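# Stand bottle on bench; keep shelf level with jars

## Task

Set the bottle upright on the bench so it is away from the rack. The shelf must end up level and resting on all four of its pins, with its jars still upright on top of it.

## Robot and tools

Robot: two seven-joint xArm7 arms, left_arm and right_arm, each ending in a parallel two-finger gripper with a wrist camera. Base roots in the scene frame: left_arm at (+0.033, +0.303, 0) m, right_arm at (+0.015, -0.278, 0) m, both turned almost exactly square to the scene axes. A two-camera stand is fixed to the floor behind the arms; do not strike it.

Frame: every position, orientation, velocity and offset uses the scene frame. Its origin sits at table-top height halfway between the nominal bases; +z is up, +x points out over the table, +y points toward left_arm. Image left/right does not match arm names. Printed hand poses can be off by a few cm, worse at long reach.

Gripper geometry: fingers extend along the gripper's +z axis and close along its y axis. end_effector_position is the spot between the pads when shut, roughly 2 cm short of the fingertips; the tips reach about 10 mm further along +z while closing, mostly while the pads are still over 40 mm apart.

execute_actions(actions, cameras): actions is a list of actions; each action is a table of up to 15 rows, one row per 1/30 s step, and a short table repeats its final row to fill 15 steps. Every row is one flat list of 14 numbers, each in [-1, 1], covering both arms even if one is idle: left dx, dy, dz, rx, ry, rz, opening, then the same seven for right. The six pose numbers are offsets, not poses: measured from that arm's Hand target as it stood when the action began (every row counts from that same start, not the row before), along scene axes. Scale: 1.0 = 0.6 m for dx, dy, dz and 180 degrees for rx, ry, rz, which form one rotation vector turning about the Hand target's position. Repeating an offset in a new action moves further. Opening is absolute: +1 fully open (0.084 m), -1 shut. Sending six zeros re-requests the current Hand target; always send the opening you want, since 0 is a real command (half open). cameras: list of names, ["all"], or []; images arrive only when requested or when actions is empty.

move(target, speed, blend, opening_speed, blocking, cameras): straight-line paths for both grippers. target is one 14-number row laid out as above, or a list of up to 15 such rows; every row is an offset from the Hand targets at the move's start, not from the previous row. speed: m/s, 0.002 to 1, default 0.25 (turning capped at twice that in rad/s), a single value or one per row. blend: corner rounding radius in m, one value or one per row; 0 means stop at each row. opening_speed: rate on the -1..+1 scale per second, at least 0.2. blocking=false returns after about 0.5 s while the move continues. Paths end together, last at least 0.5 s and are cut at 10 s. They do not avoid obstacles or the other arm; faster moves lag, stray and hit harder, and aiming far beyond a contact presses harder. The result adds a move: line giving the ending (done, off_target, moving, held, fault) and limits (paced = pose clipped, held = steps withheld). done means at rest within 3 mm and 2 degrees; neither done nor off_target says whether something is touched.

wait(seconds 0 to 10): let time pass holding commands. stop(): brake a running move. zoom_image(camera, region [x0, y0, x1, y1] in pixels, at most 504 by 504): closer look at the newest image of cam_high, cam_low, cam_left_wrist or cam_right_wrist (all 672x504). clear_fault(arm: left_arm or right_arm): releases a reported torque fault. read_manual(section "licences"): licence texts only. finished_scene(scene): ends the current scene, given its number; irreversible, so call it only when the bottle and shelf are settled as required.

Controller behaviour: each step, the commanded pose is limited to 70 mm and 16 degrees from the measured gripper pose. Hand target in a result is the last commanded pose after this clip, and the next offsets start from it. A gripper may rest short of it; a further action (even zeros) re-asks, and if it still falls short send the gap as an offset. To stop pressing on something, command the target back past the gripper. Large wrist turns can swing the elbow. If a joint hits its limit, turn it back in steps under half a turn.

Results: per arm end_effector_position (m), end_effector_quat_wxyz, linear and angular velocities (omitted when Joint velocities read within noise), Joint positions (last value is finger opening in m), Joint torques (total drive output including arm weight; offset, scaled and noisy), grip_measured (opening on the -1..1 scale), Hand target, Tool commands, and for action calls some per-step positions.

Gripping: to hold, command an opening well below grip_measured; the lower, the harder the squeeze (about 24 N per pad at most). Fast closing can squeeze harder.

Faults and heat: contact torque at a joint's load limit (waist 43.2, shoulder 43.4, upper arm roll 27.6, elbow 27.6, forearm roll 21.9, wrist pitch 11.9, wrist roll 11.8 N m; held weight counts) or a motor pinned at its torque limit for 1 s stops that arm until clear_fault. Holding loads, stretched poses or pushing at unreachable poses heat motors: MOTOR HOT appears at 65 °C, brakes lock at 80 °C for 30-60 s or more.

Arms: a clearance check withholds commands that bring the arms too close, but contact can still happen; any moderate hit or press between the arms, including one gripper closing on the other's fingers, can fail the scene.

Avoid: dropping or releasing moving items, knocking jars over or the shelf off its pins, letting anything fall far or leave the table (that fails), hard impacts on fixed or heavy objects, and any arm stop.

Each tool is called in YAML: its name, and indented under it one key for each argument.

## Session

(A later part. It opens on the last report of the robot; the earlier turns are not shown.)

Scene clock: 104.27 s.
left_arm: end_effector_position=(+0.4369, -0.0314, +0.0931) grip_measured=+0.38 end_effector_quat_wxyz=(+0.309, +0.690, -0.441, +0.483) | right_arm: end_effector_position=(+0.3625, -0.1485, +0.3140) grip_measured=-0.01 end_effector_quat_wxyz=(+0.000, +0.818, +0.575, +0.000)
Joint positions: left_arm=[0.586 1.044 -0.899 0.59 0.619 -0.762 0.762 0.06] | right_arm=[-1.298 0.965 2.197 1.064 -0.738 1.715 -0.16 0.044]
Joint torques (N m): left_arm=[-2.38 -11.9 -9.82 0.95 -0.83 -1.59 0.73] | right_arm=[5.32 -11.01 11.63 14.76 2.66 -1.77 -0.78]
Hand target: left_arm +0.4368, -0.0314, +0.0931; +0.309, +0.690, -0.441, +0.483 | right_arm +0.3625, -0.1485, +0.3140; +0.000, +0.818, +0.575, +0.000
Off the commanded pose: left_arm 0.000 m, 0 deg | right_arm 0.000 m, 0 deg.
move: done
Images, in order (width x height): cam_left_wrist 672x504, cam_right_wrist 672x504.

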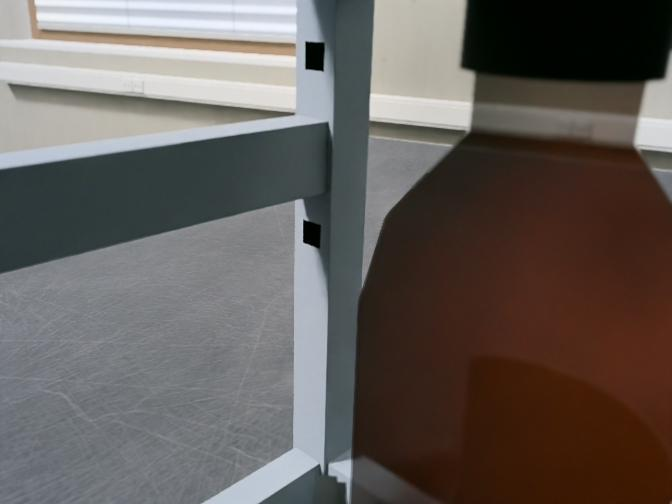

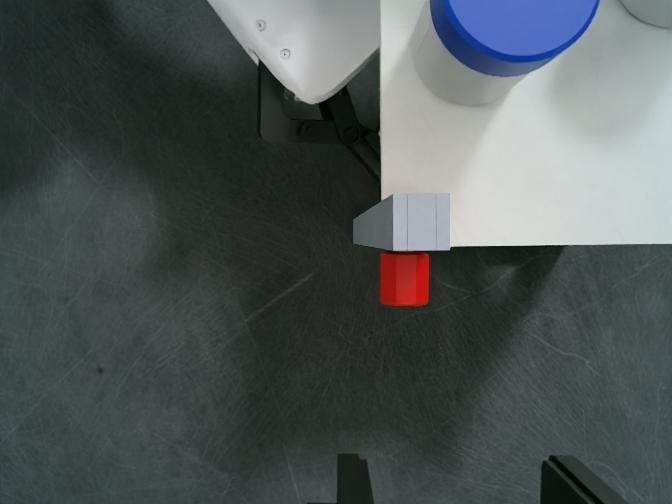

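move:
  target:
    - [0,0,0.0028,0,0,0,-0.1,0,0,0,0,0,0,0]
    - [-0.1263,0.2721,0.0028,0,0,0,-0.1,0,0,0,0,0,0,0]
    - [-0.1733,0.2893,0.0028,0,0,0,-0.1,0,0,0,0,0,0,0]
  speed: [0.02,0.08,0.08]
  blend: [0,0.02,0]
  cameras: ["cam_left_wrist","cam_high","cam_low","cam_right_wrist"]

Scene clock: 108.17 s.
left_arm: end_effector_position=(+0.3328, +0.1421, +0.0948) grip_measured=+0.38 end_effector_quat_wxyz=(+0.309, +0.690, -0.441, +0.483) | right_arm: end_effector_position=(+0.3625, -0.1485, +0.3140) grip_measured=-0.01 end_effector_quat_wxyz=(+0.000, +0.818, +0.575, +0.000)
Joint positions: left_arm=[1.331 0.928 -0.665 0.298 1.581 -0.603 0.464 0.06] | right_arm=[-1.298 0.965 2.197 1.064 -0.738 1.715 -0.16 0.044]
Joint torques (N m): left_arm=[3.04 -16.35 -5.8 -1.36 4.07 -5.81 -1.35] | right_arm=[5.53 -10.99 11.47 14.25 2.61 -2.23 -0.19]
Hand target: left_arm +0.3328, +0.1422, +0.0947; +0.309, +0.690, -0.441, +0.483 | right_arm +0.3625, -0.1485, +0.3140; +0.000, +0.818, +0.575, +0.000
Off the commanded pose: left_arm 0.000 m, 0 deg | right_arm 0.000 m, 0 deg.
move: done; blend cut to 0.015 m at target 2

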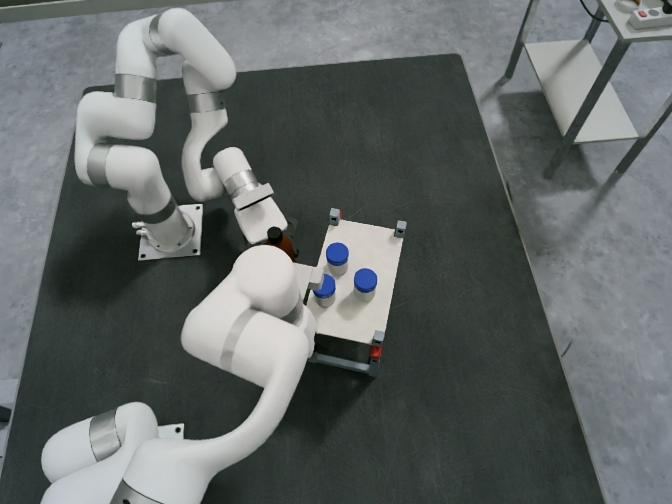

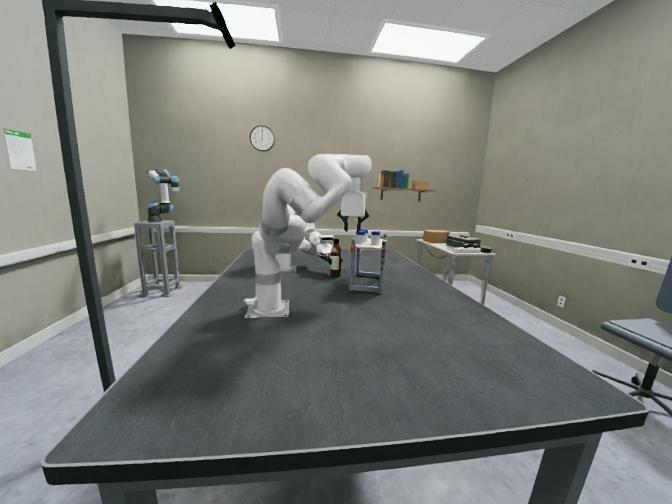

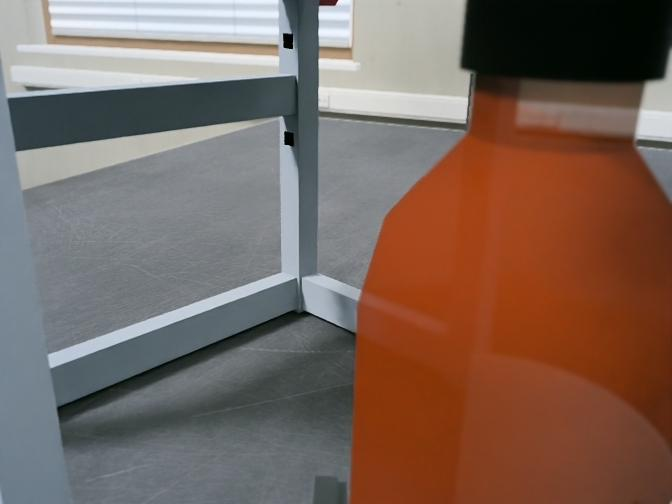

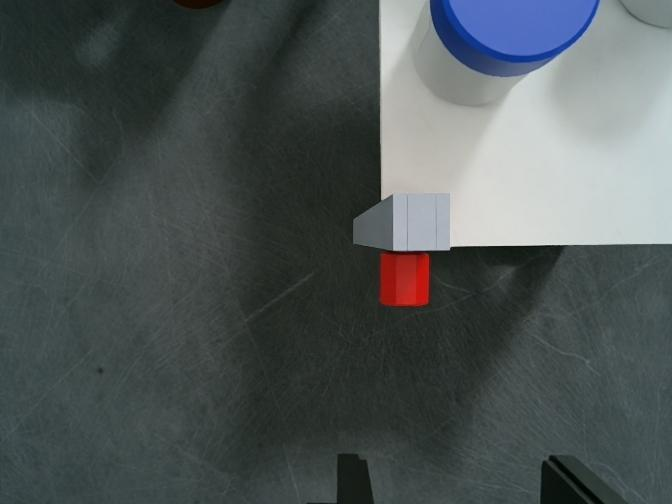

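move:
  target: [0,0,-0.0037,0,0,0,-0.1,0,0,0,0,0,0,0]
  speed: 0.015
  cameras: ["cam_left_wrist"]

Scene clock: 109.03 s.
left_arm: end_effector_position=(+0.3328, +0.1422, +0.0925) grip_measured=+0.38 end_effector_quat_wxyz=(+0.309, +0.690, -0.441, +0.483) | right_arm: end_effector_position=(+0.3625, -0.1485, +0.3140) grip_measured=-0.01 end_effector_quat_wxyz=(+0.000, +0.818, +0.575, +0.000)
Joint positions: left_arm=[1.328 0.937 -0.658 0.301 1.578 -0.601 0.475 0.06] | right_arm=[-1.298 0.965 2.197 1.064 -0.738 1.715 -0.16 0.044]
Joint torques (N m): left_arm=[-3.16 -7.34 -5.92 -1.49 -1.2 -0.95 0.96] | right_arm=[5.56 -10.96 11.48 14.49 2.31 -2.32 -0.3]
Hand target: left_arm +0.3328, +0.1422, +0.0925; +0.309, +0.690, -0.441, +0.483 | right_arm +0.3625, -0.1485, +0.3140; +0.000, +0.818, +0.575, +0.000
Off the commanded pose: left_arm 0.000 m, 0 deg | right_arm 0.000 m, 0 deg.
move: done
Images, in order (width x height): cam_left_wrist 672x504.

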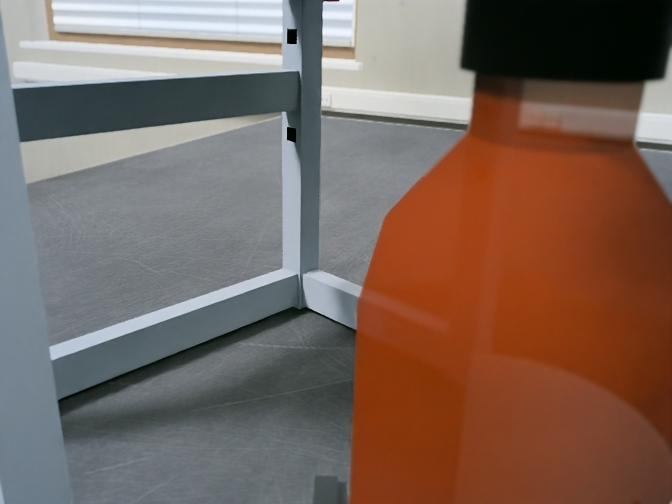

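move:
  target: [0,0,-0.0017,0,0,0,-0.1,0,0,0,0,0,0,0]
  speed: 0.015
  cameras: ["cam_left_wrist"]

zoom_image:
  camera: "cam_left_wrist"
  region: [340, 0, 672, 300]

Scene clock: 110.03 s.
left_arm: end_effector_position=(+0.3328, +0.1422, +0.0915) grip_measured=+0.38 end_effector_quat_wxyz=(+0.309, +0.690, -0.441, +0.483) | right_arm: end_effector_position=(+0.3625, -0.1485, +0.3140) grip_measured=-0.01 end_effector_quat_wxyz=(+0.000, +0.818, +0.575, +0.000)
Joint positions: left_arm=[1.327 0.941 -0.655 0.302 1.577 -0.6 0.48 0.06] | right_arm=[-1.298 0.965 2.197 1.064 -0.738 1.715 -0.16 0.044]
Joint torques (N m): left_arm=[-3.1 -6.96 -5.85 -1.51 -1.07 -0.95 1.35] | right_arm=[5.85 -10.89 11.54 14.52 2.55 -2.26 -0.05]
Hand target: left_arm +0.3328, +0.1422, +0.0915; +0.309, +0.690, -0.441, +0.483 | right_arm +0.3625, -0.1485, +0.3140; +0.000, +0.818, +0.575, +0.000
Off the commanded pose: left_arm 0.000 m, 0 deg | right_arm 0.000 m, 0 deg.
move: done
Images, in order (width x height): cam_left_wrist 672x504.

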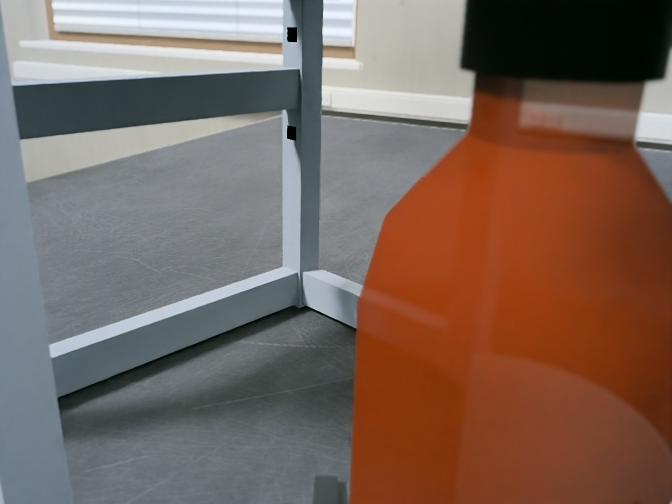

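Scaled by 1.518 from the camera's 672x504 image, which has a finer 960x720 frame.

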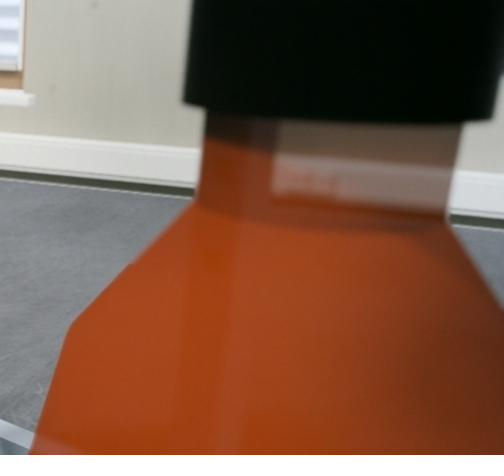

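move:
  target: [0,0,-0.0033,0,0,0,-0.1,0,0,0,0,0,0,0]
  speed: 0.015
  cameras: ["cam_left_wrist","cam_low"]

zoom_image:
  camera: "cam_low"
  region: [300, 220, 400, 300]

Scene clock: 110.90 s.
left_arm: end_effector_position=(+0.3328, +0.1422, +0.0896) grip_measured=+0.38 end_effector_quat_wxyz=(+0.309, +0.690, -0.441, +0.483) | right_arm: end_effector_position=(+0.3625, -0.1485, +0.3140) grip_measured=-0.01 end_effector_quat_wxyz=(+0.000, +0.818, +0.575, +0.000)
Joint positions: left_arm=[1.324 0.949 -0.649 0.304 1.574 -0.599 0.49 0.06] | right_arm=[-1.298 0.965 2.197 1.064 -0.738 1.715 -0.16 0.044]
Joint torques (N m): left_arm=[-2.61 -8.38 -2.57 1.95 -1.95 1.3 1.26] | right_arm=[5.89 -11.17 11.67 14.01 2.13 -2.56 0.01]
Hand target: left_arm +0.3328, +0.1422, +0.0895; +0.309, +0.690, -0.441, +0.483 | right_arm +0.3625, -0.1485, +0.3140; +0.000, +0.818, +0.575, +0.000
Off the commanded pose: left_arm 0.000 m, 0 deg | right_arm 0.000 m, 0 deg.
move: done
Images, in order (width x height): cam_low 672x504, cam_left_wrist 672x504.

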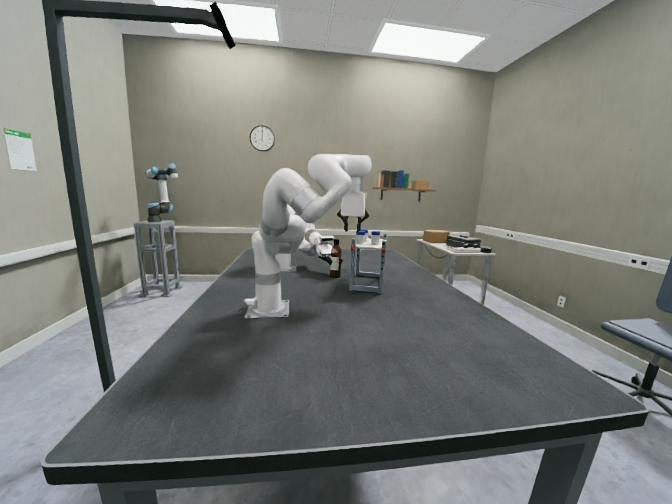

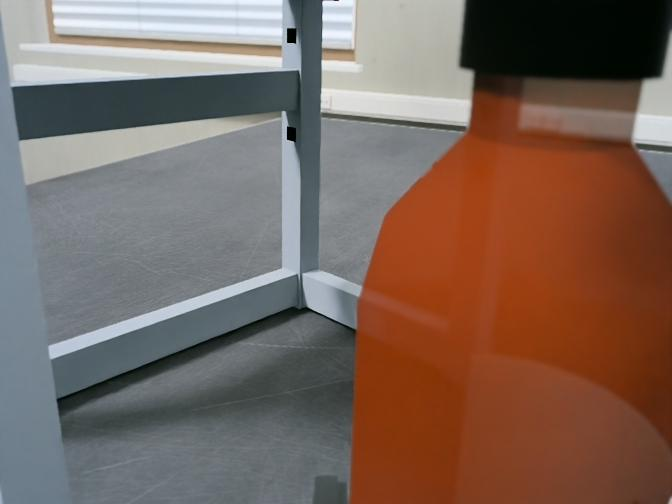

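Scaled by 5.040 from the camera's 672x504 image, which has a finer 960x720 frame.

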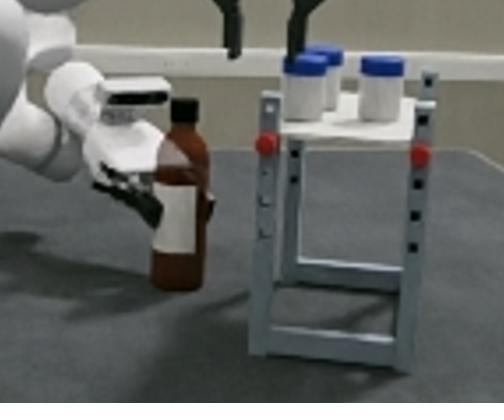

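move:
  target:
    - [0,0,0.0017,0,0,0,-0.1,0,0,0,0,0,0,0]
    - [0,0,0.0017,0,0,0,0.7,0,0,0,0,0,0,0]
  speed: 0.015
  opening_speed: 0.6
  cameras: ["cam_left_wrist","cam_low"]

zoom_image:
  camera: "cam_low"
  region: [300, 220, 400, 300]

Scene clock: 113.37 s.
left_arm: end_effector_position=(+0.3328, +0.1422, +0.0905) grip_measured=+0.70 end_effector_quat_wxyz=(+0.309, +0.690, -0.441, +0.483) | right_arm: end_effector_position=(+0.3625, -0.1485, +0.3140) grip_measured=-0.01 end_effector_quat_wxyz=(+0.000, +0.818, +0.575, +0.000)
Joint positions: left_arm=[1.325 0.945 -0.652 0.303 1.575 -0.599 0.485 0.073] | right_arm=[-1.298 0.965 2.197 1.064 -0.738 1.715 -0.16 0.044]
Joint torques (N m): left_arm=[1.02 -13.98 -6.48 -3.27 3.23 -2.21 -0.97] | right_arm=[5.69 -11.19 11.23 13.99 1.96 -2.91 0.42]
Hand target: left_arm +0.3328, +0.1422, +0.0905; +0.309, +0.690, -0.441, +0.483 | right_arm +0.3625, -0.1485, +0.3140; +0.000, +0.818, +0.575, +0.000
Off the commanded pose: left_arm 0.000 m, 0 deg | right_arm 0.000 m, 0 deg.
move: done
Images, in order (width x height): cam_low 672x504, cam_left_wrist 672x504.

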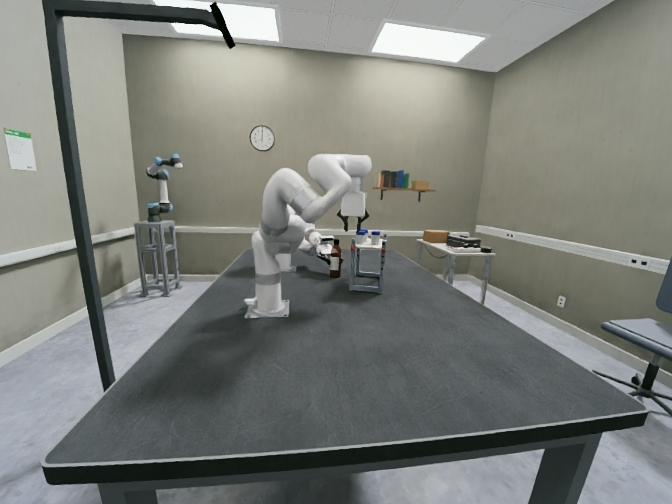

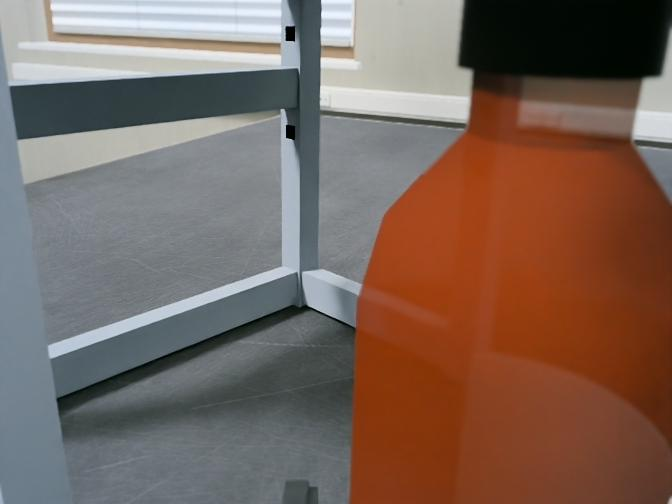

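Scaled by 5.040 from the camera's 672x504 image, which has a finer 960x720 frame.

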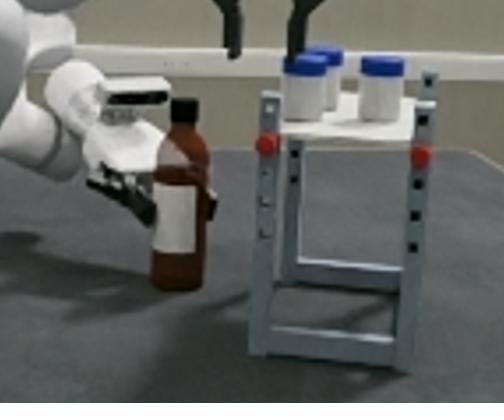

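move:
  target: [-0.07,0.151,0.01,0,0,0,0.7,-0.02,-0.06,0,0,0,0,0]
  speed: 0.12
  cameras: ["cam_left_wrist","cam_high","cam_right_wrist","cam_low"]

zoom_image:
  camera: "cam_left_wrist"
  region: [0, 0, 500, 300]

zoom_image:
  camera: "cam_high"
  region: [230, 190, 440, 400]

Scene clock: 114.87 s.
left_arm: end_effector_position=(+0.2908, +0.2328, +0.0965) grip_measured=+0.70 end_effector_quat_wxyz=(+0.309, +0.690, -0.441, +0.483) | right_arm: end_effector_position=(+0.3505, -0.1845, +0.3140) grip_measured=-0.01 end_effector_quat_wxyz=(+0.000, +0.818, +0.575, +0.000)
Joint positions: left_arm=[1.371 0.745 -0.402 0.435 2.115 -0.851 0.087 0.073] | right_arm=[-1.398 1.044 2.258 1.007 -0.749 1.766 -0.192 0.044]
Joint torques (N m): left_arm=[-3.31 -19.34 -2.69 1.46 2.79 -4.8 -1.27] | right_arm=[-5.94 -4.24 11.56 10.31 -3.89 0.48 -2.52]
Hand target: left_arm +0.2908, +0.2328, +0.0965; +0.309, +0.690, -0.441, +0.483 | right_arm +0.3505, -0.1845, +0.3140; +0.000, +0.818, +0.575, +0.000
Off the commanded pose: left_arm 0.000 m, 0 deg | right_arm 0.000 m, 0 deg.
move: done

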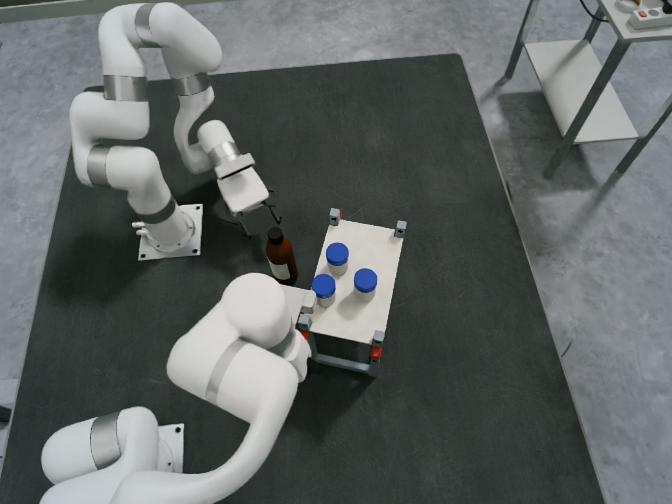

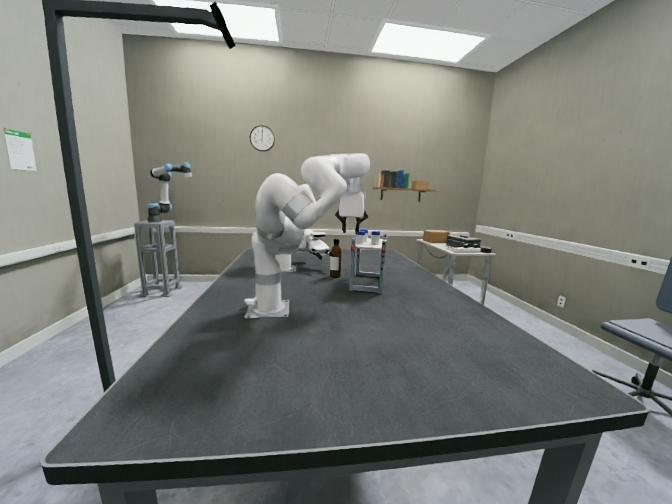

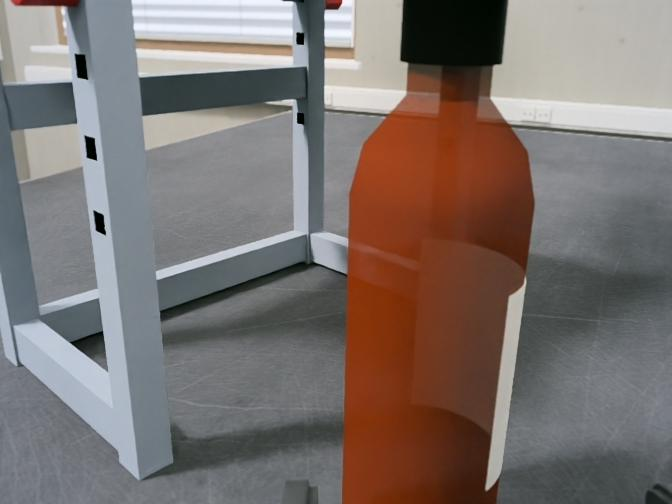

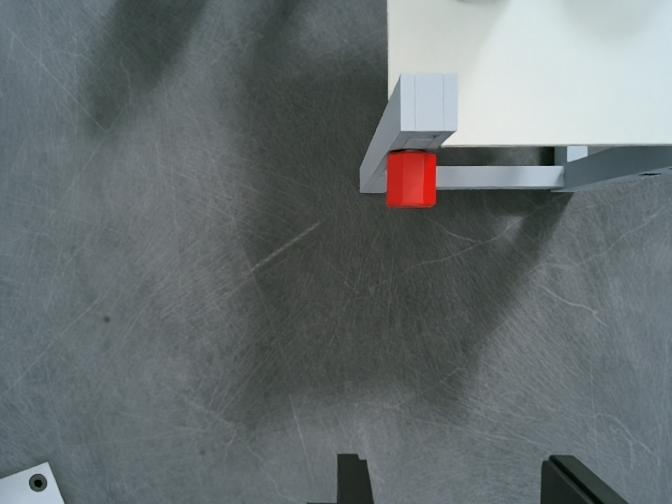

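Scaled by 1.008 from the camera's 672x504 image, which has a finer 960x720 frame.

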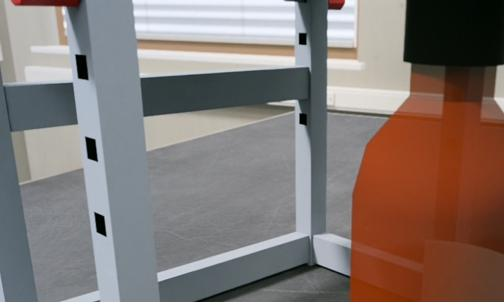

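Scaled by 2.400 from the camera's 672x504 image, which has a finer 960x720 frame.

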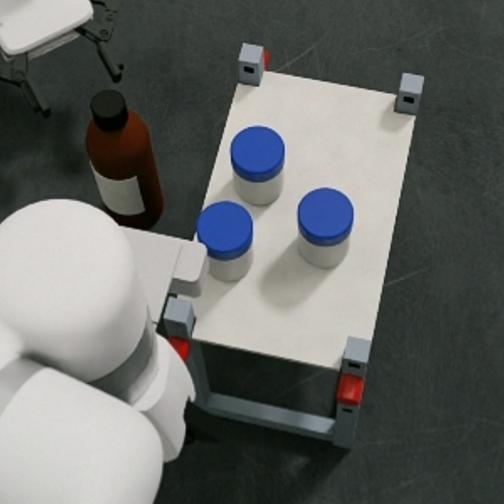

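finished_scene:
  scene: 1

The scene is finished: the task was done.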